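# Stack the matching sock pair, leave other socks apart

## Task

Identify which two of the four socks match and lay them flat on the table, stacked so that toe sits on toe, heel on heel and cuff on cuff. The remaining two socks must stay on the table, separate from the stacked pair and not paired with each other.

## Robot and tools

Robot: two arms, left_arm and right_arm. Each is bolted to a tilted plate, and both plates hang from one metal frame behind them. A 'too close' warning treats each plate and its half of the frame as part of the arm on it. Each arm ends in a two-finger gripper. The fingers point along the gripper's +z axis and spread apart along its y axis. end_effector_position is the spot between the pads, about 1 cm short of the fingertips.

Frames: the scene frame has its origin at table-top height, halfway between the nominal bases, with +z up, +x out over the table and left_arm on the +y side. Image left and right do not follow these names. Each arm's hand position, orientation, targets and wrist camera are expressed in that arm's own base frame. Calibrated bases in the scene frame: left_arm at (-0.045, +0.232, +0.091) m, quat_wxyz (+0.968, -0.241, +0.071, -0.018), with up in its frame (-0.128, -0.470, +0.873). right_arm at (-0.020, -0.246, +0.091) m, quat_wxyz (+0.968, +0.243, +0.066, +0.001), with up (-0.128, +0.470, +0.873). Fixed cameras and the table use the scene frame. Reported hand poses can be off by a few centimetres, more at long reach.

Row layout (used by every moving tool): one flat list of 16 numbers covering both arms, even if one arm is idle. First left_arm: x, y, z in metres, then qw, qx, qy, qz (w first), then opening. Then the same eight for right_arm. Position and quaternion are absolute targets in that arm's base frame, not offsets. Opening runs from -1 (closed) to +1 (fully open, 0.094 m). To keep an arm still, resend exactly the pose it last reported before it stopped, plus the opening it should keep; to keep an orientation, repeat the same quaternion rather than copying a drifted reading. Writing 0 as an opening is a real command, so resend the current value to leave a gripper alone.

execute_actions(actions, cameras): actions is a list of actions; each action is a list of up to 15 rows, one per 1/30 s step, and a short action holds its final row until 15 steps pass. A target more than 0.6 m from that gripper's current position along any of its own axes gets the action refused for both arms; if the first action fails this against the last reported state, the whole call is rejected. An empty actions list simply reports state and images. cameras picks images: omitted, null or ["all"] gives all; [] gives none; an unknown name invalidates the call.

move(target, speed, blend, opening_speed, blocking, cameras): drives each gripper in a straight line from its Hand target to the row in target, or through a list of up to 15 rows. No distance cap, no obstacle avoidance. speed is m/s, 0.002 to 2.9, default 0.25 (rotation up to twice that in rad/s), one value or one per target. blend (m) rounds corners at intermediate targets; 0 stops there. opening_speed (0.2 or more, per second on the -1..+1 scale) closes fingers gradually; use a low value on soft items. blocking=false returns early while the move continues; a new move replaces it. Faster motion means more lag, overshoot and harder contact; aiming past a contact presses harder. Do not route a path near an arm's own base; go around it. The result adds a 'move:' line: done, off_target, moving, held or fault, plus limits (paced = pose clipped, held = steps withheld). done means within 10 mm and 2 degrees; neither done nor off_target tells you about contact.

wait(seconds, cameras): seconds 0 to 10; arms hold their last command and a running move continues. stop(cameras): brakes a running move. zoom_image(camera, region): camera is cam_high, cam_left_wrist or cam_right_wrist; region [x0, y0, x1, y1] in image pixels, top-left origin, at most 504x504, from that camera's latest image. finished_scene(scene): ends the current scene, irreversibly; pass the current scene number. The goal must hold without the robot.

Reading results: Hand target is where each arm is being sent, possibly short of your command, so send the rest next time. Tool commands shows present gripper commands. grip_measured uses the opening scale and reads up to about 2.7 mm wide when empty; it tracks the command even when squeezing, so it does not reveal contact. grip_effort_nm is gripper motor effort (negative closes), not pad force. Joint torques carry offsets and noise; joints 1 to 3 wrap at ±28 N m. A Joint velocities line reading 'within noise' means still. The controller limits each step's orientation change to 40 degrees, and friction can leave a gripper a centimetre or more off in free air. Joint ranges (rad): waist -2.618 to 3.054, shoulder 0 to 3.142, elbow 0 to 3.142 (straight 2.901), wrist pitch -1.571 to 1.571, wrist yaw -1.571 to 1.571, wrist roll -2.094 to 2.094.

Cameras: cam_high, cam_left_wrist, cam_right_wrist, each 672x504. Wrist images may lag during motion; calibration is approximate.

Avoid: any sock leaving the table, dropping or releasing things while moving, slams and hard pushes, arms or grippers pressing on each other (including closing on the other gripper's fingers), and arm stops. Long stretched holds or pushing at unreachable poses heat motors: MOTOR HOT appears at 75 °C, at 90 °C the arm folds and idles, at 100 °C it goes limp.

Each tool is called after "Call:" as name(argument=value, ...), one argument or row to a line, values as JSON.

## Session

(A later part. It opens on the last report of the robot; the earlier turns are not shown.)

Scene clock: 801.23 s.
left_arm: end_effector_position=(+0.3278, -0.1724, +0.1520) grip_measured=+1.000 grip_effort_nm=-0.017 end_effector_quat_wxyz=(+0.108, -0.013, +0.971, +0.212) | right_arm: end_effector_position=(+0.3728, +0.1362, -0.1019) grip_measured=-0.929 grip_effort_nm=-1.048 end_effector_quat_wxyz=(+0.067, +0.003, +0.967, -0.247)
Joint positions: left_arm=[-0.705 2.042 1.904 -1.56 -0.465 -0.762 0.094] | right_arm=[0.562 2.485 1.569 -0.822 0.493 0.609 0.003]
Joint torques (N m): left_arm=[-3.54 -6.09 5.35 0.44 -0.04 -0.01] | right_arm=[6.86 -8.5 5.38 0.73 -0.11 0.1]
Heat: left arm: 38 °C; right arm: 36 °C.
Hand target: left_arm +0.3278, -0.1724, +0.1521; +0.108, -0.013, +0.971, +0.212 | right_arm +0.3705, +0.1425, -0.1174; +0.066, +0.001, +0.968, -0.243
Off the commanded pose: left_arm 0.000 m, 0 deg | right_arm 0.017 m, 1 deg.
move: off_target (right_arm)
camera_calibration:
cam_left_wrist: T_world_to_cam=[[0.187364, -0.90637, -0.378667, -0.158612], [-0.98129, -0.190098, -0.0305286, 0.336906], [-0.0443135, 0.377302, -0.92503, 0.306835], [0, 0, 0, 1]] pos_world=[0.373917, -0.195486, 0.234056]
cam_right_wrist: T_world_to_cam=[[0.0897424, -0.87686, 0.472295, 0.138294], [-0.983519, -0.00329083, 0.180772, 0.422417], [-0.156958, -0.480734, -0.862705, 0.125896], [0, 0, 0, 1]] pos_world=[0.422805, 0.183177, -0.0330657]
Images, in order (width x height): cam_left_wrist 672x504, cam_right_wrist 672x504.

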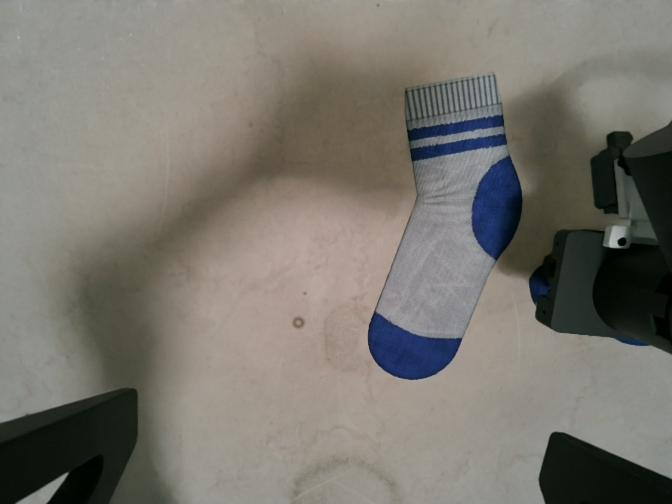

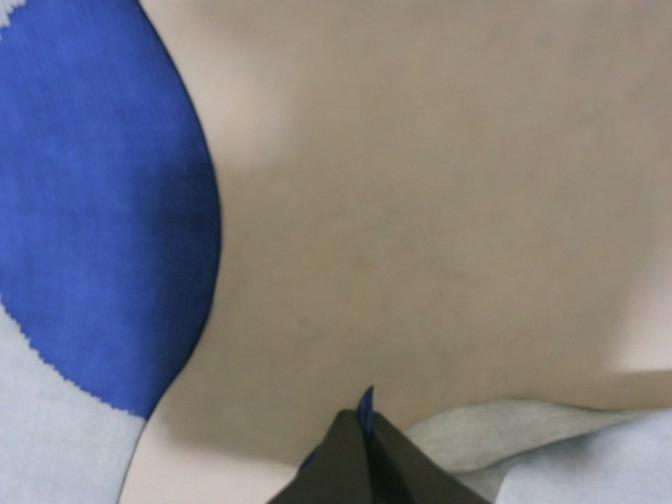

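Call:
move(
  target=[
    [0.3278, -0.1724, 0.1521, 0.108, -0.013, 0.971, 0.212, 1.0, 0.3711, 0.1428, -0.1179, 0.066, 0.001, 0.968, -0.243, 0.2],
    [0.3278, -0.1724, 0.1521, 0.108, -0.013, 0.971, 0.212, 1.0, 0.3600, 0.1860, -0.0300, 0.066, 0.001, 0.968, -0.243, 0.2],
  ],
  speed=[0.08, 0.1],
  opening_speed=1.0,
  cameras=["cam_high", "cam_right_wrist", "cam_left_wrist"],
)

Scene clock: 807.60 s.
left_arm: end_effector_position=(+0.3278, -0.1724, +0.1520) grip_measured=+1.000 grip_effort_nm=-0.012 end_effector_quat_wxyz=(+0.108, -0.013, +0.971, +0.212) | right_arm: end_effector_position=(+0.3573, +0.1742, -0.0443) grip_measured=+0.198 grip_effort_nm=0.085 end_effector_quat_wxyz=(+0.053, +0.001, +0.966, -0.254)
Joint positions: left_arm=[-0.705 2.042 1.904 -1.56 -0.465 -0.762 0.094] | right_arm=[0.655 2.433 1.73 -1.116 0.468 0.717 0.056]
Joint torques (N m): left_arm=[-3.45 -6 5.2 0.41 -0.02 -0.07] | right_arm=[7.23 -13.83 7.04 0.12 -0.06 0.1]
Heat: left arm: 38 °C; right arm: 36 °C.
Hand target: left_arm +0.3278, -0.1724, +0.1521; +0.108, -0.013, +0.971, +0.212 | right_arm +0.3597, +0.1858, -0.0302; +0.066, +0.001, +0.968, -0.243
Off the commanded pose: left_arm 0.000 m, 0 deg | right_arm 0.019 m, 2 deg.
move: off_target (right_arm)
camera_calibration:
cam_left_wrist: T_world_to_cam=[[0.187364, -0.90637, -0.378667, -0.158612], [-0.98129, -0.190098, -0.0305286, 0.336906], [-0.0443135, 0.377302, -0.92503, 0.306835], [0, 0, 0, 1]] pos_world=[0.373917, -0.195486, 0.234056]
cam_right_wrist: T_world_to_cam=[[0.0985143, -0.87065, 0.481938, 0.14202], [-0.977878, 0.00510609, 0.209115, 0.394788], [-0.184527, -0.491877, -0.850886, 0.203653], [0, 0, 0, 1]] pos_world=[0.409643, 0.221806, 0.0222845]

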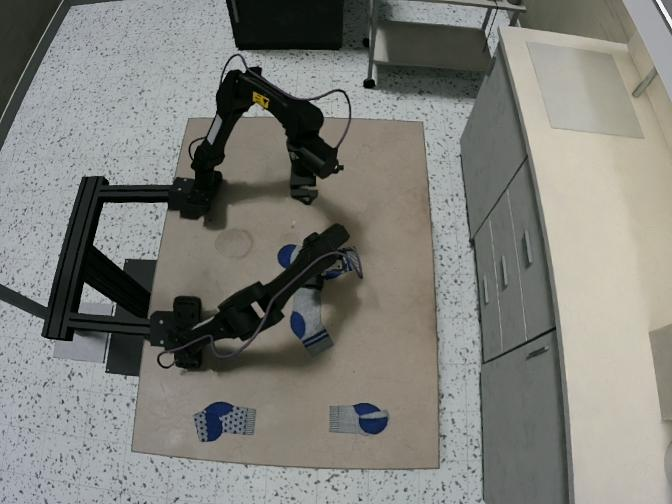

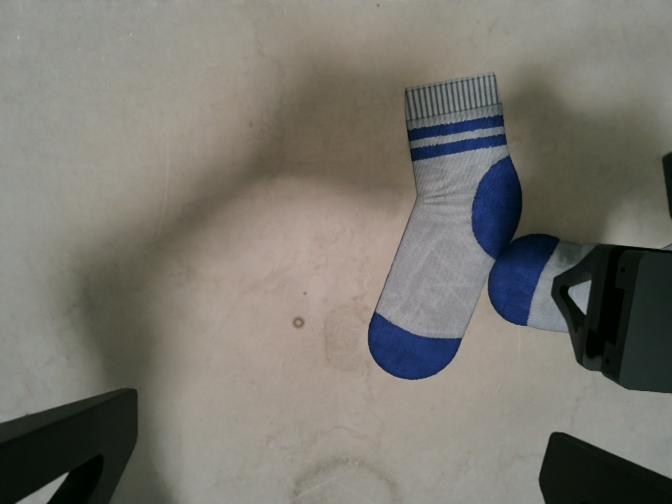

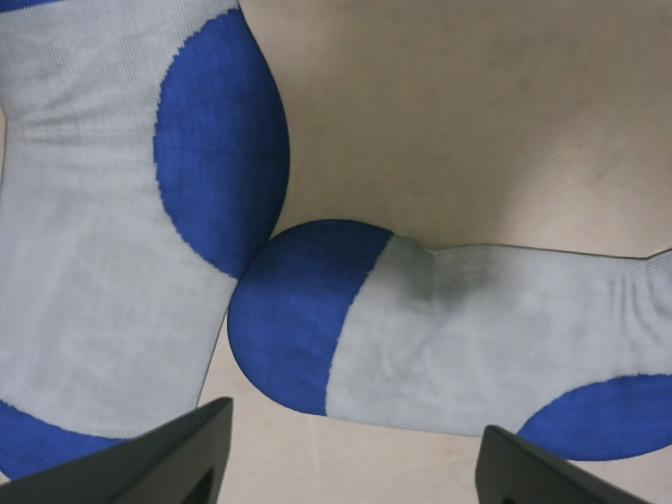

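Call:
move(
  target=[
    [0.3278, -0.1724, 0.1521, 0.108, -0.013, 0.971, 0.212, 1.0, 0.3525, 0.1950, 0.0220, 0.1300, 0.2700, 0.9300, -0.2150, 0.2],
    [0.3278, -0.1724, 0.1521, 0.108, -0.013, 0.971, 0.212, 1.0, 0.3390, 0.0271, 0.0795, 0.1925, 0.5512, 0.7957, -0.1624, 1.0],
  ],
  speed=[0.2, 0.25],
  blend=[0.02, 0],
  cameras=["cam_high", "cam_right_wrist", "cam_left_wrist"],
)

Scene clock: 879.53 s.
left_arm: end_effector_position=(+0.3278, -0.1724, +0.1520) grip_measured=+1.000 grip_effort_nm=-0.012 end_effector_quat_wxyz=(+0.108, -0.013, +0.971, +0.212) | right_arm: end_effector_position=(+0.3408, +0.0279, +0.0771) grip_measured=+0.998 grip_effort_nm=0.095 end_effector_quat_wxyz=(+0.184, +0.549, +0.798, -0.166)
Joint positions: left_arm=[-0.705 2.042 1.904 -1.56 -0.465 -0.762 0.094] | right_arm=[0.33 1.88 1.373 -1.116 0.499 1.548 0.094]
Joint torques (N m): left_arm=[-3.6 -6.05 5.12 0.47 0.01 -0.01] | right_arm=[4.78 -10.17 3.81 0.5 0.09 0.1]
Heat: left arm: 38 °C; right arm: 40 °C.
Hand target: left_arm +0.3278, -0.1724, +0.1521; +0.108, -0.013, +0.971, +0.212 | right_arm +0.3390, +0.0271, +0.0795; +0.192, +0.551, +0.796, -0.162
Off the commanded pose: left_arm 0.000 m, 0 deg | right_arm 0.003 m, 1 deg.
move: done
camera_calibration:
cam_left_wrist: T_world_to_cam=[[0.187364, -0.90637, -0.378667, -0.158612], [-0.98129, -0.190098, -0.0305286, 0.336906], [-0.0443135, 0.377302, -0.92503, 0.306835], [0, 0, 0, 1]] pos_world=[0.373917, -0.195486, 0.234056]
cam_right_wrist: T_world_to_cam=[[-0.885695, -0.452255, 0.104927, 0.310641], [-0.464266, 0.8634, -0.197479, 0.186377], [-0.0012835, -0.22362, -0.974676, 0.171516], [0, 0, 0, 1]] pos_world=[0.361882, 0.017926, 0.171384]

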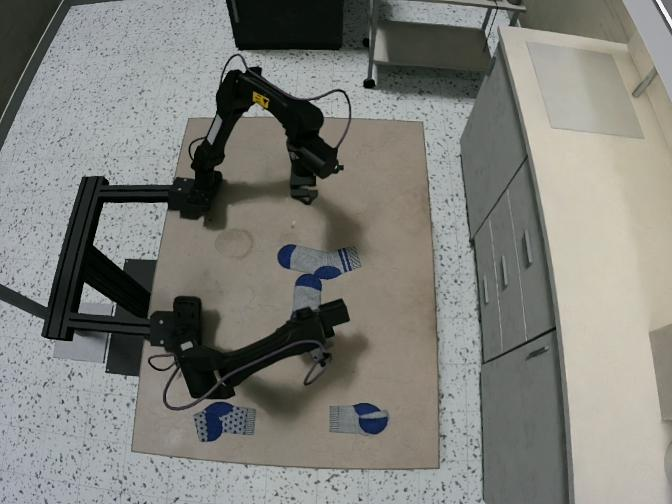

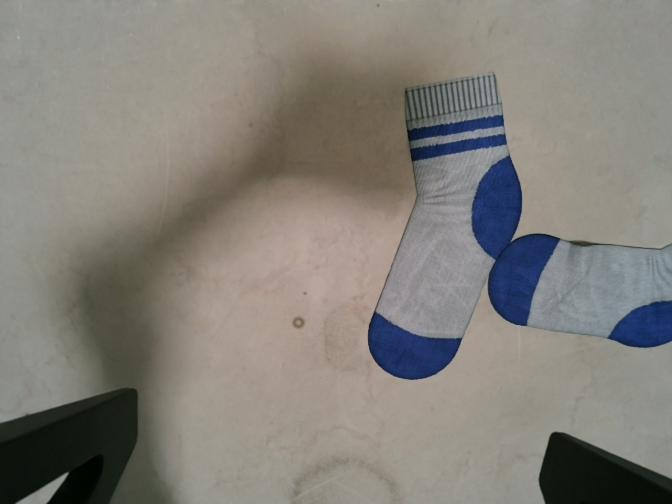

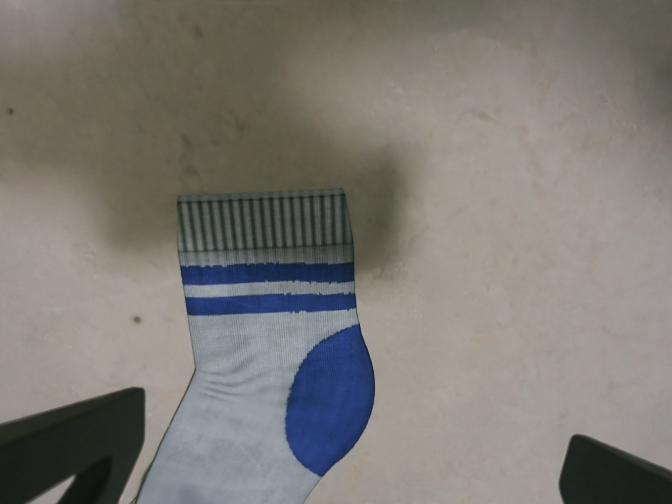

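Call:
move(
  target=[0.3515, -0.2627, -0.0446, -0.1297, 0.7015, 0.6672, 0.2152, 1.0, 0.3882, 0.0015, 0.0087, 0.1773, 0.4783, 0.8416, -0.1788, 1.0],
  speed=0.25,
  cameras=["cam_high", "cam_right_wrist", "cam_left_wrist"],
)

Scene clock: 907.50 s.
left_arm: end_effector_position=(+0.3554, -0.2480, -0.0423) grip_measured=+1.000 grip_effort_nm=-0.027 end_effector_quat_wxyz=(-0.138, +0.690, +0.677, +0.217) | right_arm: end_effector_position=(+0.3848, +0.0035, +0.0142) grip_measured=+0.998 grip_effort_nm=0.085 end_effector_quat_wxyz=(+0.176, +0.481, +0.841, -0.174)
Joint positions: left_arm=[-0.786 2.634 2.124 -1.354 -0.435 0.74 0.094] | right_arm=[0.23 2.06 1.365 -0.853 0.499 1.263 0.094]
Joint torques (N m): left_arm=[-6.56 -8.61 7.9 0.27 0.04 0.09] | right_arm=[4.85 -8.13 5.33 0.53 0.11 -0.08]
Heat: left arm: 38 °C; right arm: 38 °C.
Hand target: left_arm +0.3512, -0.2623, -0.0445; -0.129, +0.701, +0.667, +0.215 | right_arm +0.3880, +0.0015, +0.0087; +0.177, +0.478, +0.841, -0.179
Off the commanded pose: left_arm 0.015 m, 2 deg | right_arm 0.007 m, 1 deg.
move: off_target (left_arm)
camera_calibration:
cam_left_wrist: T_world_to_cam=[[-0.985566, -0.0589435, -0.158698, 0.330409], [-0.151754, 0.723097, 0.67387, 0.305096], [0.0750341, 0.688227, -0.721605, 0.20014], [0, 0, 0, 1]] pos_world=[0.356922, -0.338881, -0.00873804]
cam_right_wrist: T_world_to_cam=[[-0.800438, -0.57701, 0.16235, 0.311921], [-0.598893, 0.781147, -0.176454, 0.267183], [-0.0250032, -0.238471, -0.970828, 0.113953], [0, 0, 0, 1]] pos_world=[0.412537, -0.00155347, 0.107134]

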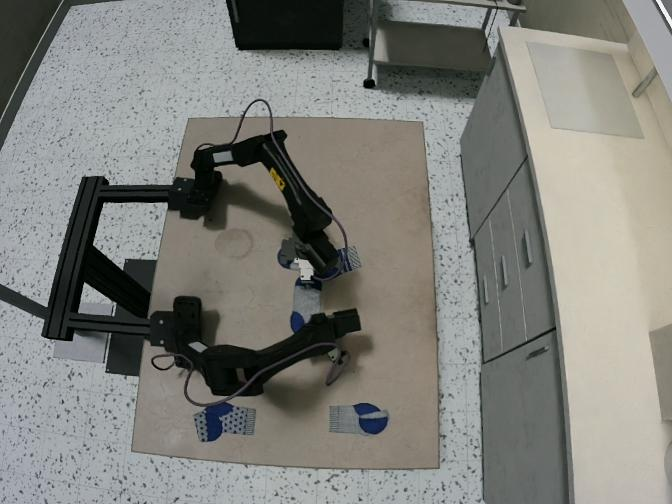

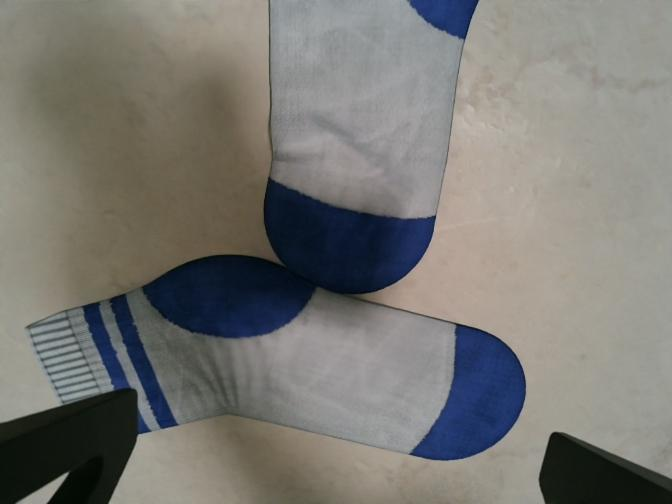

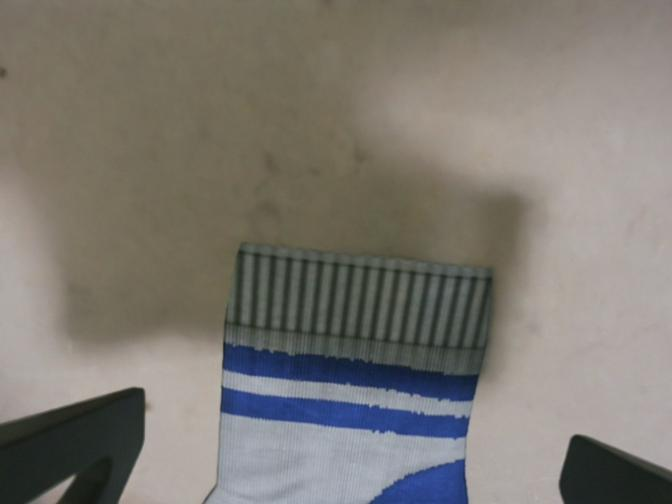

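Call:
move(
  target=[0.3575, -0.2385, -0.1110, -0.1297, 0.7015, 0.6672, 0.2152, 1.0, 0.3945, -0.0220, -0.0349, 0.1773, 0.4783, 0.8416, -0.1788, 1.0],
  speed=0.08,
  cameras=["cam_right_wrist", "cam_left_wrist"],
)

Scene clock: 931.87 s.
left_arm: end_effector_position=(+0.3576, -0.2388, -0.1042) grip_measured=+1.000 grip_effort_nm=-0.022 end_effector_quat_wxyz=(-0.129, +0.699, +0.670, +0.214) | right_arm: end_effector_position=(+0.4002, -0.0163, -0.0182) grip_measured=+0.998 grip_effort_nm=0.090 end_effector_quat_wxyz=(+0.186, +0.482, +0.840, -0.166)
Joint positions: left_arm=[-0.768 2.693 1.986 -1.125 -0.437 0.788 0.094] | right_arm=[0.171 2.129 1.325 -0.685 0.499 1.192 0.094]
Joint torques (N m): left_arm=[-4.86 -9.09 5.07 0.45 -0.03 0.05] | right_arm=[4.56 -7.68 3.03 0.76 0.08 -0.1]
Heat: left arm: 39 °C; right arm: 37 °C.
Hand target: left_arm +0.3575, -0.2384, -0.1108; -0.130, +0.701, +0.667, +0.215 | right_arm +0.3939, -0.0218, -0.0342; +0.177, +0.478, +0.841, -0.179
Off the commanded pose: left_arm 0.007 m, 0 deg | right_arm 0.019 m, 2 deg.
move: off_target (right_arm)
camera_calibration:
cam_left_wrist: T_world_to_cam=[[-0.98648, -0.0376257, -0.159505, 0.328671], [-0.135184, 0.737031, 0.662201, 0.336661], [0.0926446, 0.674811, -0.732153, 0.138325], [0, 0, 0, 1]] pos_world=[0.356923, -0.329106, -0.0692373]
cam_right_wrist: T_world_to_cam=[[-0.802584, -0.579834, 0.140187, 0.318487], [-0.596538, 0.779623, -0.190605, 0.284958], [0.00122673, -0.236604, -0.971606, 0.0677581], [0, 0, 0, 1]] pos_world=[0.425518, -0.0214588, 0.0755012]
Images, in order (width x height): cam_left_wrist 672x504, cam_right_wrist 672x504.

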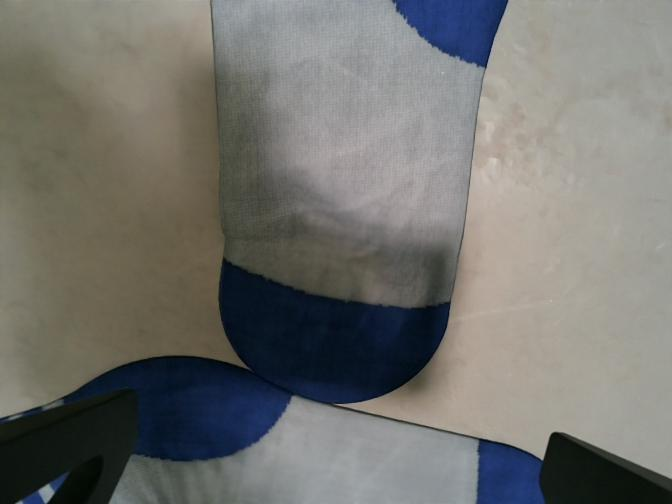

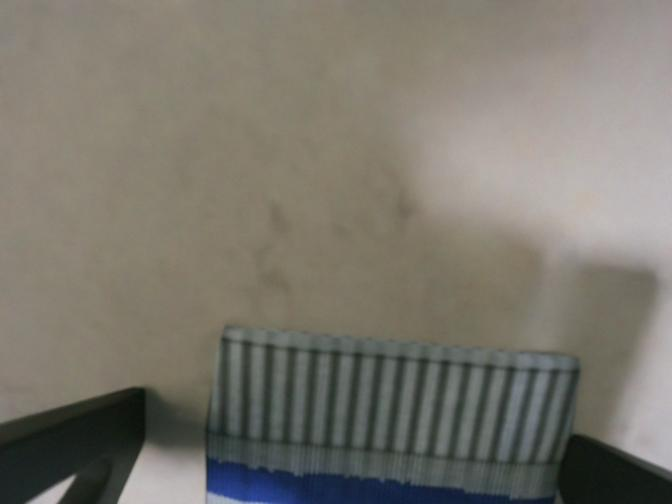

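Call:
move(
  target=[
    [0.3620, -0.2250, -0.1300, -0.1297, 0.7015, 0.6672, 0.2152, 1.0, 0.3900, -0.0133, -0.0006, 0.1773, 0.4783, 0.8416, -0.1788, 1.0],
    [0.3648, -0.2126, -0.1531, -0.1297, 0.7015, 0.6672, 0.2152, 1.0, 0.3862, -0.0263, -0.0308, 0.1773, 0.4783, 0.8416, -0.1788, 1.0],
  ],
  speed=0.06,
  cameras=["cam_right_wrist", "cam_left_wrist"],
)

Scene clock: 949.27 s.
left_arm: end_effector_position=(+0.3660, -0.2145, -0.1455) grip_measured=+1.000 grip_effort_nm=-0.027 end_effector_quat_wxyz=(-0.127, +0.699, +0.670, +0.214) | right_arm: end_effector_position=(+0.3892, -0.0187, -0.0192) grip_measured=+0.998 grip_effort_nm=0.081 end_effector_quat_wxyz=(+0.179, +0.476, +0.843, -0.174)
Joint positions: left_arm=[-0.716 2.738 1.894 -0.959 -0.45 0.844 0.094] | right_arm=[0.171 2.11 1.289 -0.688 0.501 1.182 0.094]
Joint torques (N m): left_arm=[-4.68 -8.87 4.66 0.48 -0.05 0.07] | right_arm=[3.84 -8.75 2.51 0.91 0.05 -0.08]
Heat: left arm: 41 °C; right arm: 36 °C.
Hand target: left_arm +0.3647, -0.2126, -0.1530; -0.130, +0.701, +0.667, +0.215 | right_arm +0.3857, -0.0262, -0.0304; +0.177, +0.478, +0.841, -0.179
Off the commanded pose: left_arm 0.008 m, 1 deg | right_arm 0.014 m, 1 deg.
move: off_target (right_arm)
camera_calibration:
cam_left_wrist: T_world_to_cam=[[-0.986015, -0.0369267, -0.162511, 0.330834], [-0.136417, 0.738975, 0.659777, 0.347853], [0.0957284, 0.67272, -0.733678, 0.0891475], [0, 0, 0, 1]] pos_world=[0.365126, -0.304809, -0.110336]
cam_right_wrist: T_world_to_cam=[[-0.793997, -0.585459, 0.163727, 0.305476], [-0.60759, 0.77314, -0.181904, 0.28436], [-0.0200868, -0.24391, -0.96959, 0.0743716], [0, 0, 0, 1]] pos_world=[0.416816, -0.0228667, 0.0738215]
Images, in order (width x height): cam_left_wrist 672x504, cam_right_wrist 672x504.

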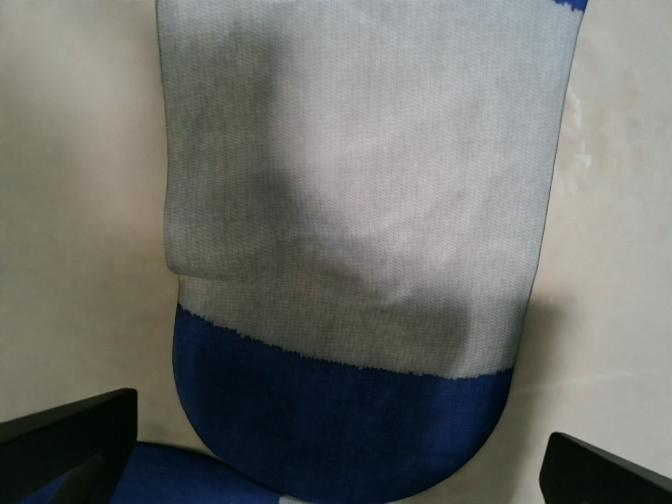

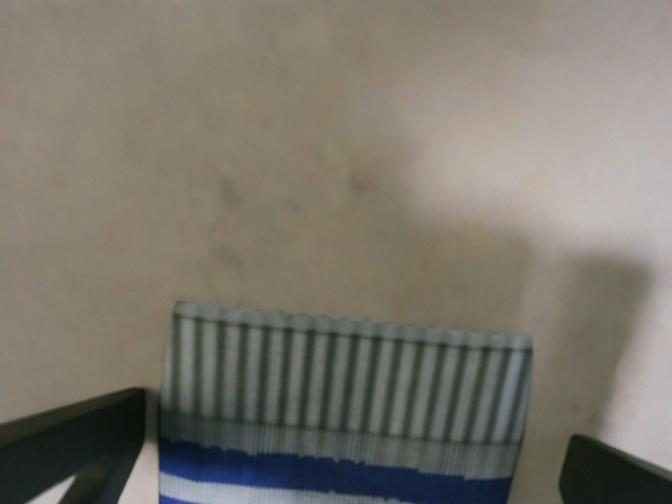

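Call:
move(
  target=[0.3643, -0.2081, -0.1655, -0.1297, 0.7015, 0.6672, 0.2152, 1.0, 0.3862, -0.0263, -0.0308, 0.1773, 0.4783, 0.8416, -0.1788, 1.0],
  speed=0.05,
  cameras=["cam_left_wrist"],
)

Scene clock: 956.67 s.
left_arm: end_effector_position=(+0.3655, -0.2114, -0.1552) grip_measured=+1.000 grip_effort_nm=-0.017 end_effector_quat_wxyz=(-0.127, +0.700, +0.669, +0.214) | right_arm: end_effector_position=(+0.3891, -0.0187, -0.0193) grip_measured=+0.998 grip_effort_nm=0.090 end_effector_quat_wxyz=(+0.179, +0.475, +0.844, -0.174)
Joint positions: left_arm=[-0.712 2.753 1.879 -0.927 -0.452 0.852 0.094] | right_arm=[0.171 2.11 1.289 -0.688 0.501 1.182 0.094]
Joint torques (N m): left_arm=[-4.64 -8.65 4.19 0.55 -0.06 0.06] | right_arm=[3.84 -8.75 2.56 0.89 0.05 -0.08]
Heat: left arm: 42 °C; right arm: 37 °C.
Hand target: left_arm +0.3642, -0.2081, -0.1652; -0.130, +0.701, +0.667, +0.215 | right_arm +0.3857, -0.0261, -0.0305; +0.177, +0.478, +0.841, -0.179
Off the commanded pose: left_arm 0.011 m, 0 deg | right_arm 0.014 m, 1 deg.
move: off_target (left_arm, right_arm)
camera_calibration:
cam_left_wrist: T_world_to_cam=[[-0.986236, -0.0337432, -0.161866, 0.3297], [-0.133641, 0.739121, 0.660182, 0.350935], [0.0973615, 0.672727, -0.733457, 0.0794564], [0, 0, 0, 1]] pos_world=[0.364325, -0.301711, -0.120036]
Images, in order (width x height): cam_left_wrist 672x504.

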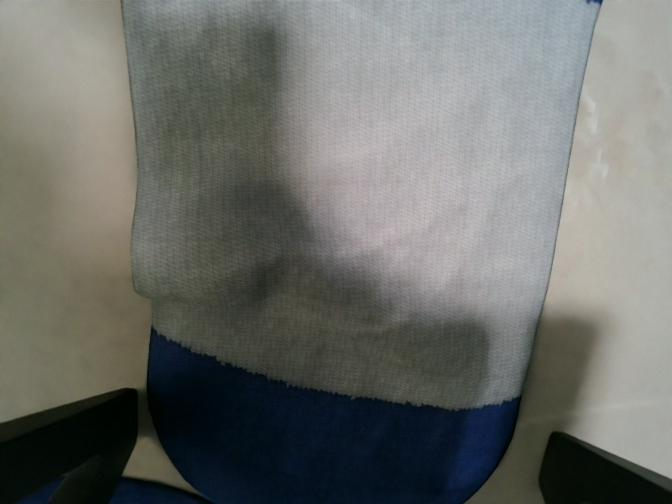

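Call:
move(
  target=[0.3653, -0.2043, -0.1725, -0.1297, 0.7015, 0.6672, 0.2152, 1.0, 0.3862, -0.0263, -0.0308, 0.1773, 0.4783, 0.8416, -0.1788, 1.0],
  speed=0.05,
  cameras=["cam_left_wrist"],
)

Scene clock: 961.30 s.
left_arm: end_effector_position=(+0.3656, -0.2115, -0.1556) grip_measured=+1.000 grip_effort_nm=-0.022 end_effector_quat_wxyz=(-0.127, +0.704, +0.666, +0.214) | right_arm: end_effector_position=(+0.3891, -0.0187, -0.0193) grip_measured=+0.998 grip_effort_nm=0.085 end_effector_quat_wxyz=(+0.179, +0.475, +0.844, -0.174)
Joint positions: left_arm=[-0.712 2.753 1.878 -0.923 -0.452 0.862 0.094] | right_arm=[0.171 2.11 1.289 -0.688 0.501 1.182 0.094]
Joint torques (N m): left_arm=[-4.07 -7.99 3.73 0.71 -0.08 0.04] | right_arm=[3.84 -8.75 2.56 0.89 0.05 -0.08]
Heat: left arm: 41 °C; right arm: 37 °C.
Hand target: left_arm +0.3647, -0.2041, -0.1718; -0.130, +0.701, +0.667, +0.215 | right_arm +0.3856, -0.0261, -0.0305; +0.177, +0.478, +0.841, -0.179
Off the commanded pose: left_arm 0.018 m, 0 deg | right_arm 0.014 m, 1 deg.
move: off_target (left_arm, right_arm)
camera_calibration:
cam_left_wrist: T_world_to_cam=[[-0.987004, -0.025148, -0.158714, 0.332291], [-0.125092, 0.740219, 0.660627, 0.348472], [0.10087, 0.671896, -0.733745, 0.0777292], [0, 0, 0, 1]] pos_world=[0.363723, -0.301815, -0.120438]
Images, in order (width x height): cam_left_wrist 672x504.

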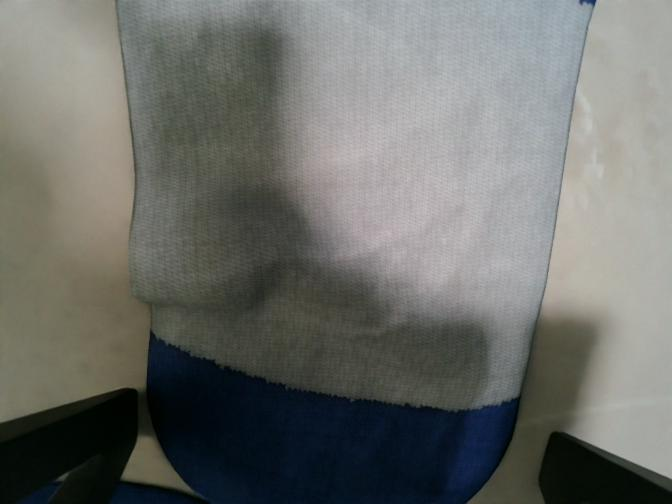

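Call:
move(
  target=[0.3653, -0.2055, -0.1700, -0.1297, 0.7015, 0.6672, 0.2152, -1.0, 0.3862, -0.0263, -0.0308, 0.1773, 0.4783, 0.8416, -0.1788, -1.0],
  speed=0.05,
  opening_speed=1.2,
  cameras=["cam_left_wrist", "cam_right_wrist"],
)

Scene clock: 972.63 s.
left_arm: end_effector_position=(+0.3642, -0.2121, -0.1568) grip_measured=-0.947 grip_effort_nm=-1.043 end_effector_quat_wxyz=(-0.127, +0.704, +0.666, +0.210) | right_arm: end_effector_position=(+0.3933, -0.0176, -0.0195) grip_measured=-0.906 grip_effort_nm=-1.053 end_effector_quat_wxyz=(+0.185, +0.477, +0.843, -0.167)
Joint positions: left_arm=[-0.712 2.753 1.875 -0.921 -0.443 0.862 0.002] | right_arm=[0.171 2.11 1.288 -0.667 0.498 1.181 0.004]
Joint torques (N m): left_arm=[-4.23 -8.08 4.23 0.66 -0.12 -0.06] | right_arm=[3.86 -8.77 2.66 0.69 0.08 -0.08]
Heat: left arm: 40 °C; right arm: 38 °C.
Hand target: left_arm +0.3649, -0.2055, -0.1695; -0.130, +0.701, +0.667, +0.215 | right_arm +0.3858, -0.0261, -0.0305; +0.177, +0.478, +0.841, -0.179
Off the commanded pose: left_arm 0.015 m, 1 deg | right_arm 0.016 m, 2 deg.
move: off_target (left_arm, right_arm)
camera_calibration:
cam_left_wrist: T_world_to_cam=[[-0.987901, -0.0273382, -0.152658, 0.331589], [-0.122115, 0.743909, 0.657029, 0.348644], [0.0956015, 0.667721, -0.738247, 0.0777639], [0, 0, 0, 1]] pos_world=[0.362718, -0.302219, -0.121041]
cam_right_wrist: T_world_to_cam=[[-0.795876, -0.587712, 0.145516, 0.309716], [-0.605456, 0.773367, -0.187954, 0.285021], [-0.00207457, -0.237692, -0.971338, 0.0674382], [0, 0, 0, 1]] pos_world=[0.419203, -0.0223722, 0.0740074]
Images, in order (width x height): cam_left_wrist 672x504, cam_right_wrist 672x504.

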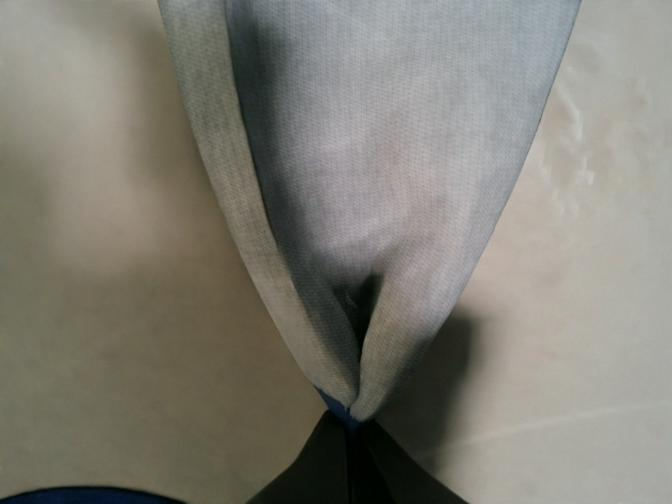

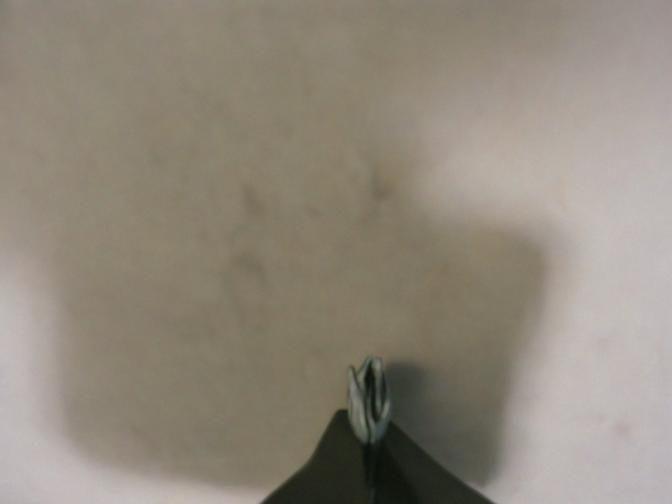

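Call:
move(
  target=[0.3522, -0.2546, -0.0773, -0.1297, 0.7015, 0.6672, 0.2152, -1.0, 0.3819, 0.0251, 0.0599, 0.1773, 0.4783, 0.8416, -0.1788, -1.0],
  speed=0.08,
  cameras=["cam_high", "cam_left_wrist", "cam_right_wrist"],
)

Scene clock: 1028.17 s.
left_arm: end_effector_position=(+0.3510, -0.2353, -0.0997) grip_measured=-0.947 grip_effort_nm=-1.043 end_effector_quat_wxyz=(-0.155, +0.695, +0.667, +0.216) | right_arm: end_effector_position=(+0.3775, +0.0190, +0.0443) grip_measured=-0.906 grip_effort_nm=-1.053 end_effector_quat_wxyz=(+0.162, +0.479, +0.842, -0.187)
Joint positions: left_arm=[-0.774 2.717 2.037 -1.212 -0.44 0.766 0.002] | right_arm=[0.275 2.043 1.469 -1.039 0.498 1.32 0.004]
Joint torques (N m): left_arm=[-6.65 -13.35 7.49 -0.08 0.07 -0.1] | right_arm=[6.5 -12 6.86 0.07 0.11 0.1]
Heat: left arm: 40 °C; right arm: 38 °C.
Hand target: left_arm +0.3518, -0.2540, -0.0777; -0.130, +0.702, +0.667, +0.215 | right_arm +0.3817, +0.0250, +0.0597; +0.177, +0.478, +0.842, -0.178
Off the commanded pose: left_arm 0.030 m, 3 deg | right_arm 0.017 m, 2 deg.
move: off_target (left_arm, right_arm)
camera_calibration:
cam_left_wrist: T_world_to_cam=[[-0.990444, -0.0433813, -0.130917, 0.325871], [-0.123005, 0.707182, 0.696249, 0.3223], [0.0623782, 0.705699, -0.70576, 0.160376], [0, 0, 0, 1]] pos_world=[0.352397, -0.326965, -0.0685523]
cam_right_wrist: T_world_to_cam=[[-0.796756, -0.571172, 0.197338, 0.30709], [-0.601086, 0.782708, -0.161443, 0.25617], [-0.0622459, -0.247248, -0.966951, 0.160826], [0, 0, 0, 1]] pos_world=[0.408667, 0.0146587, 0.136268]

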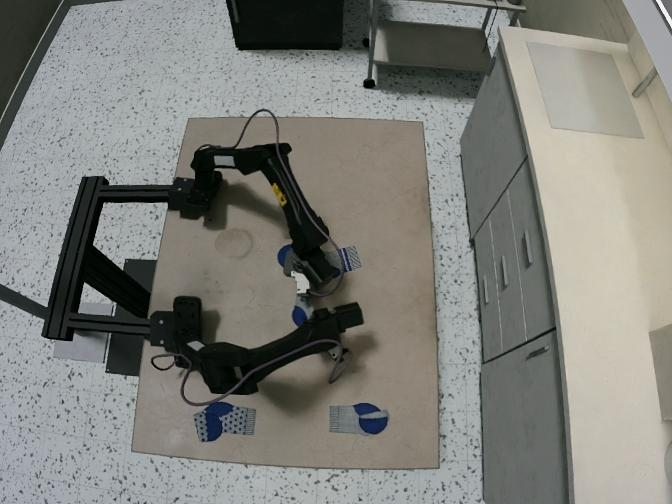

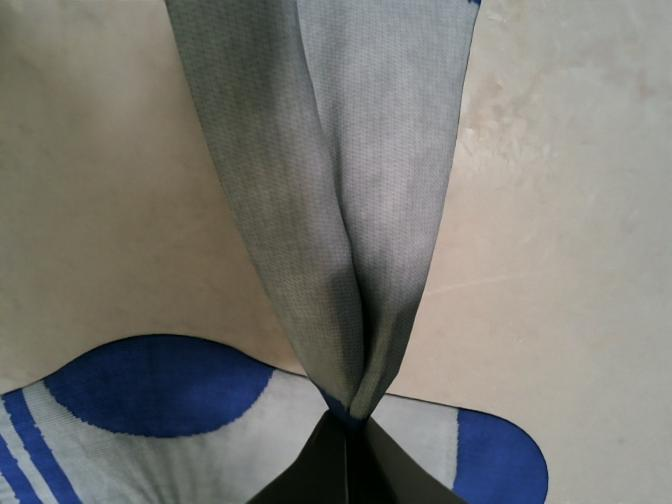

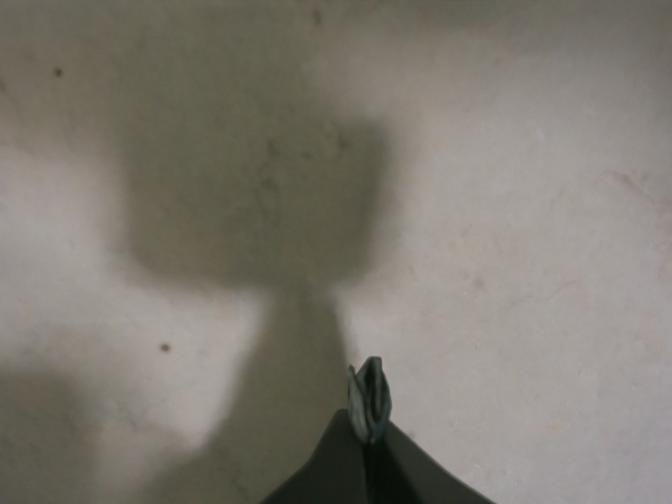

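Call:
move(
  target=[
    [0.2954, -0.2101, -0.0418, -0.0526, 0.4461, 0.8593, 0.2457, -1.0, 0.4424, 0.1439, 0.0202, 0.1092, 0.1774, 0.9516, -0.2269, -1.0],
    [0.2753, -0.1823, -0.0356, 0.0303, 0.1420, 0.9577, 0.2494, -1.0, 0.4733, 0.2762, -0.0466, 0.0294, -0.1421, 0.9575, -0.2501, -1.0],
  ],
  speed=0.1,
  blend=[0.02, 0],
  cameras=["cam_high", "cam_left_wrist", "cam_right_wrist"],
)

Scene clock: 1043.20 s.
left_arm: end_effector_position=(+0.2761, -0.1741, -0.0449) grip_measured=-0.947 grip_effort_nm=-1.048 end_effector_quat_wxyz=(+0.016, +0.141, +0.955, +0.262) | right_arm: end_effector_position=(+0.4718, +0.2620, -0.0386) grip_measured=-0.907 grip_effort_nm=-1.053 end_effector_quat_wxyz=(+0.116, -0.158, +0.959, -0.203)
Joint positions: left_arm=[-0.797 2.25 1.381 -1.017 -0.433 -0.575 0.002] | right_arm=[0.656 2.971 2.837 -1.424 0.472 0.327 0.004]
Joint torques (N m): left_arm=[-4.79 -9.92 4.22 0.27 0.04 -0.09] | right_arm=[8.76 -12.48 7.76 1.05 0.02 -0.08]
Heat: left arm: 44 °C; right arm: 39 °C.
Hand target: left_arm +0.2753, -0.1821, -0.0358; +0.030, +0.142, +0.957, +0.249 | right_arm +0.4720, +0.2754, -0.0464; +0.128, -0.169, +0.957, -0.198
Off the commanded pose: left_arm 0.012 m, 2 deg | right_arm 0.016 m, 11 deg.
elbow stopped short (right arm): the move would have taken joint 3 (elbow) straighter than the controller allows.
move: off_target (left_arm, right_arm)
camera_calibration:
cam_left_wrist: T_world_to_cam=[[-0.14417, -0.851925, -0.503427, -0.129683], [-0.978297, 0.0461912, 0.201995, 0.330638], [-0.148831, 0.521622, -0.840095, 0.180797], [0, 0, 0, 1]] pos_world=[0.331674, -0.22006, 0.0198132]
cam_right_wrist: T_world_to_cam=[[0.37573, -0.823789, 0.424498, 0.0591892], [-0.926556, -0.342797, 0.154872, 0.569868], [0.0179349, -0.451511, -0.892086, 0.165097], [0, 0, 0, 1]] pos_world=[0.502815, 0.318652, 0.0338986]

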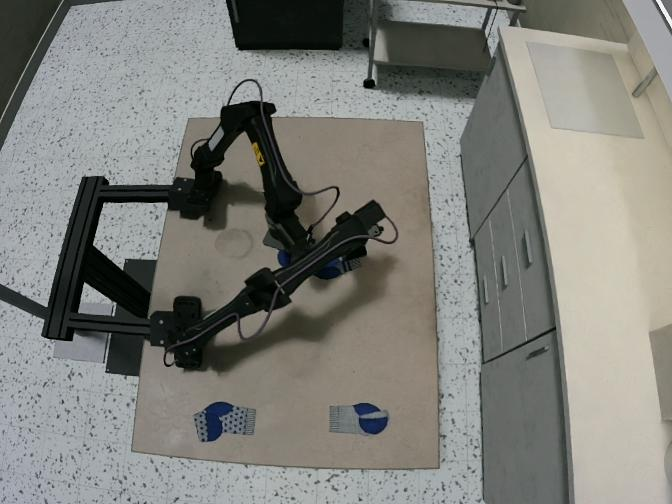

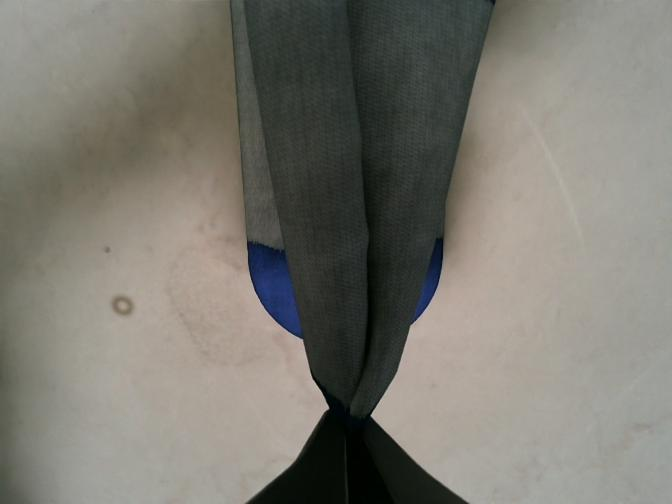

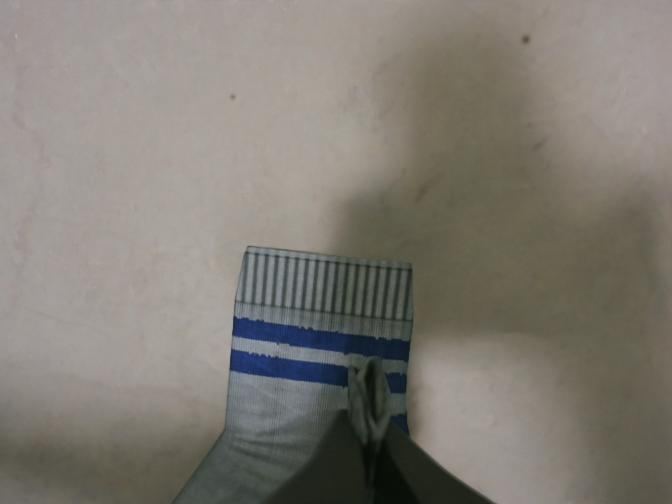

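Call:
move(
  target=[0.2860, -0.1534, -0.0901, 0.0303, 0.1420, 0.9577, 0.2494, -1.0, 0.4821, 0.2548, -0.1066, 0.0294, -0.1421, 0.9575, -0.2501, -1.0],
  speed=0.06,
  cameras=["cam_left_wrist", "cam_right_wrist"],
)

Scene clock: 1070.80 s.
left_arm: end_effector_position=(+0.2866, -0.1560, -0.0852) grip_measured=-0.947 grip_effort_nm=-1.048 end_effector_quat_wxyz=(+0.032, +0.139, +0.959, +0.245) | right_arm: end_effector_position=(+0.4769, +0.2524, -0.0980) grip_measured=-0.906 grip_effort_nm=-1.043 end_effector_quat_wxyz=(+0.102, -0.163, +0.958, -0.211)
Joint positions: left_arm=[-0.737 2.288 1.265 -0.787 -0.442 -0.504 0.002] | right_arm=[0.636 3.086 2.837 -1.33 0.472 0.301 0.004]
Joint torques (N m): left_arm=[-3.71 -6.31 4.14 0.45 -0.08 0.08] | right_arm=[7.04 -12.9 7.87 0.96 0 -0.07]
Heat: left arm: 45 °C; right arm: 39 °C.
Hand target: left_arm +0.2860, -0.1534, -0.0900; +0.030, +0.142, +0.957, +0.249 | right_arm +0.4812, +0.2541, -0.1063; +0.109, -0.164, +0.958, -0.207
Off the commanded pose: left_arm 0.006 m, 1 deg | right_arm 0.010 m, 10 deg.
elbow stopped short (right arm): the move would have taken joint 3 (elbow) straighter than the controller allows.
move: off_target (right_arm)
camera_calibration:
cam_left_wrist: T_world_to_cam=[[-0.13445, -0.870182, -0.474033, -0.136085], [-0.983151, 0.0573555, 0.173564, 0.348889], [-0.123844, 0.489381, -0.863232, 0.124958], [0, 0, 0, 1]] pos_world=[0.340189, -0.199582, -0.0171953]
cam_right_wrist: T_world_to_cam=[[0.389765, -0.813961, 0.430755, 0.0659308], [-0.920905, -0.342382, 0.186303, 0.580876], [-0.00416063, -0.469299, -0.883029, 0.123638], [0, 0, 0, 1]] pos_world=[0.509749, 0.31057, -0.0274429]
Images, in order (width x height): cam_left_wrist 672x504, cam_right_wrist 672x504.

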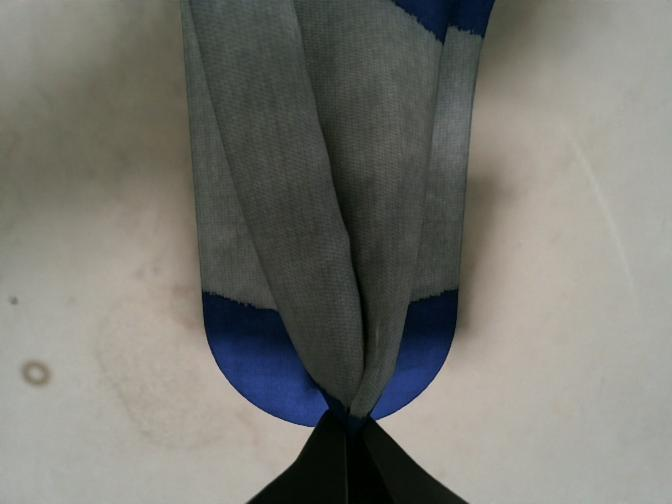

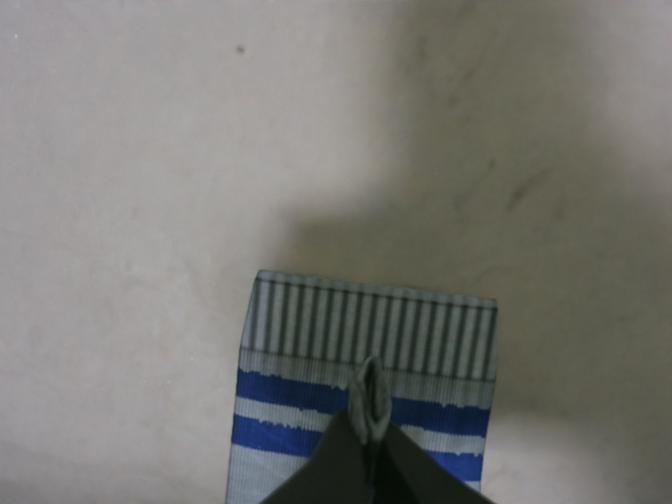

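Call:
move(
  target=[0.2915, -0.1336, -0.1270, 0.0303, 0.1420, 0.9577, 0.2494, -1.0, 0.4903, 0.2291, -0.1411, 0.0294, -0.1421, 0.9575, -0.2501, -1.0],
  speed=0.05,
  cameras=["cam_left_wrist", "cam_right_wrist"],
)

Scene clock: 1097.23 s.
left_arm: end_effector_position=(+0.2948, -0.1376, -0.1215) grip_measured=-0.947 grip_effort_nm=-1.048 end_effector_quat_wxyz=(+0.036, +0.138, +0.959, +0.244) | right_arm: end_effector_position=(+0.4934, +0.2334, -0.1196) grip_measured=-0.906 grip_effort_nm=-1.048 end_effector_quat_wxyz=(+0.106, -0.154, +0.960, -0.209)
Joint positions: left_arm=[-0.684 2.367 1.213 -0.624 -0.458 -0.447 0.002] | right_arm=[0.589 3.111 2.802 -1.242 0.472 0.265 0.004]
Joint torques (N m): left_arm=[-3.81 -6.37 3.51 0.43 -0.01 0.09] | right_arm=[7.13 -12.9 4.51 1.06 0.02 -0.09]
Heat: left arm: 42 °C; right arm: 41 °C.
Hand target: left_arm +0.2914, -0.1336, -0.1269; +0.030, +0.142, +0.957, +0.249 | right_arm +0.4888, +0.2282, -0.1402; +0.095, -0.160, +0.959, -0.215
Off the commanded pose: left_arm 0.008 m, 1 deg | right_arm 0.022 m, 10 deg.
elbow stopped short (right arm): the move would have taken joint 3 (elbow) straighter than the controller allows.
joint sent to its limit (right arm) — joint 2 (shoulder), upper limit. The joint targets are off in orientation, not in position.
move: off_target (right_arm)
camera_calibration:
cam_left_wrist: T_world_to_cam=[[-0.131163, -0.871317, -0.472866, -0.137235], [-0.984593, 0.0588535, 0.16466, 0.36172], [-0.115641, 0.487178, -0.865612, 0.0825574], [0, 0, 0, 1]] pos_world=[0.347694, -0.181084, -0.0529917]
cam_right_wrist: T_world_to_cam=[[0.37301, -0.822706, 0.428973, 0.0635279], [-0.927825, -0.329748, 0.174376, 0.592504], [-0.00200705, -0.463056, -0.886327, 0.0927479], [0, 0, 0, 1]] pos_world=[0.526229, 0.290589, -0.0483651]
Images, in order (width x height): cam_left_wrist 672x504, cam_right_wrist 672x504.

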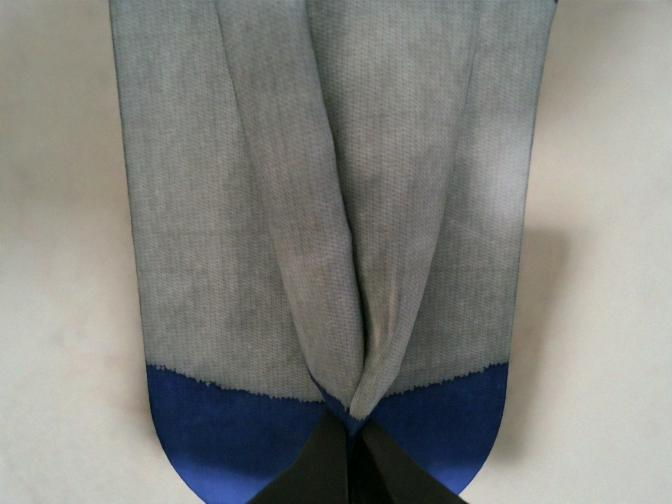

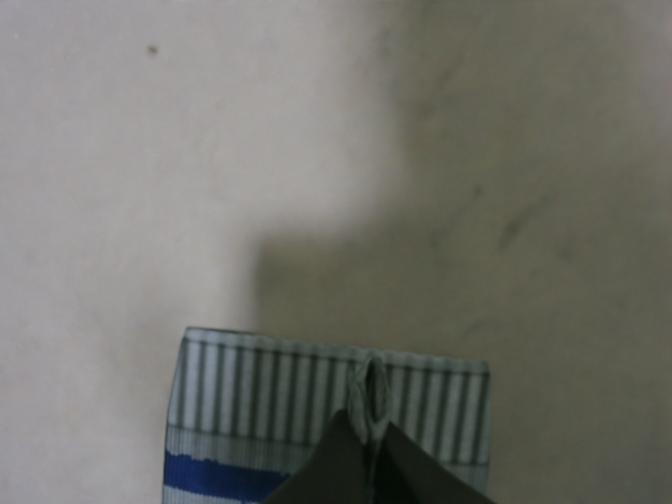

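Call:
move(
  target=[0.2875, -0.1316, -0.1263, 0.0303, 0.1420, 0.9577, 0.2494, -1.0, 0.4850, 0.2240, -0.1363, 0.1000, -0.1550, 0.9600, -0.2100, -1.0],
  speed=0.04,
  cameras=["cam_left_wrist", "cam_right_wrist"],
)

Scene clock: 1114.20 s.
left_arm: end_effector_position=(+0.2924, -0.1353, -0.1235) grip_measured=-0.947 grip_effort_nm=-1.048 end_effector_quat_wxyz=(+0.036, +0.138, +0.959, +0.245) | right_arm: end_effector_position=(+0.4880, +0.2304, -0.1297) grip_measured=-0.906 grip_effort_nm=-1.053 end_effector_quat_wxyz=(+0.108, -0.155, +0.960, -0.208)
Joint positions: left_arm=[-0.684 2.367 1.199 -0.611 -0.459 -0.446 0.002] | right_arm=[0.59 3.01 2.553 -1.089 0.473 0.265 0.004]
Joint torques (N m): left_arm=[-3.93 -7.3 2.8 0.33 -0.05 0.01] | right_arm=[6.63 -15.58 3.52 0.85 -0.05 -0.04]
Heat: left arm: 41 °C; right arm: 40 °C.
Hand target: left_arm +0.2876, -0.1316, -0.1262; +0.030, +0.142, +0.957, +0.249 | right_arm +0.4850, +0.2240, -0.1361; +0.099, -0.155, +0.960, -0.210
Off the commanded pose: left_arm 0.007 m, 1 deg | right_arm 0.010 m, 1 deg.
move: done
camera_calibration:
cam_left_wrist: T_world_to_cam=[[-0.132044, -0.869935, -0.47516, -0.136238], [-0.984475, 0.0591673, 0.165255, 0.359611], [-0.115647, 0.489604, -0.864242, 0.0800381], [0, 0, 0, 1]] pos_world=[0.345295, -0.178983, -0.0549903]
cam_right_wrist: T_world_to_cam=[[0.37255, -0.822916, 0.428969, 0.0677278], [-0.928007, -0.331798, 0.169446, 0.588235], [0.00289155, -0.461214, -0.887284, 0.0795153], [0, 0, 0, 1]] pos_world=[0.520425, 0.287583, -0.0581745]
Images, in order (width x height): cam_left_wrist 672x504, cam_right_wrist 672x504.

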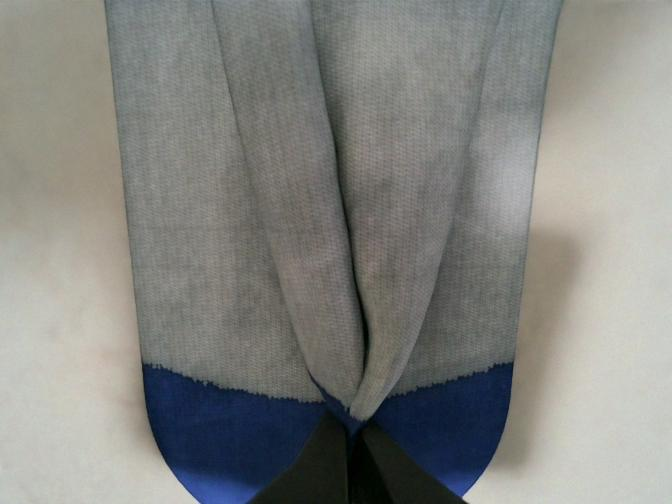

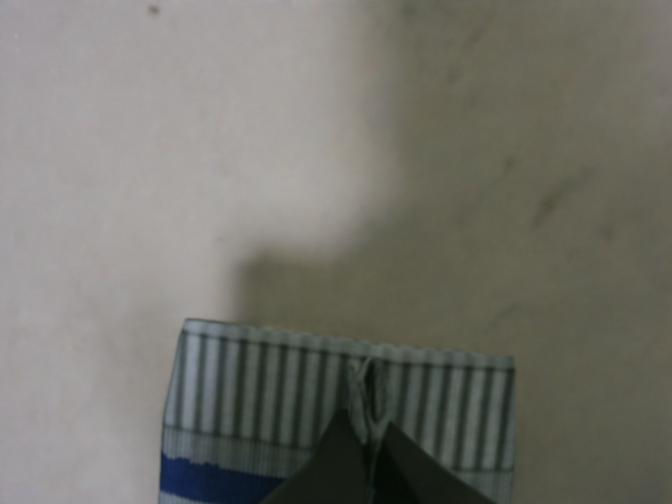

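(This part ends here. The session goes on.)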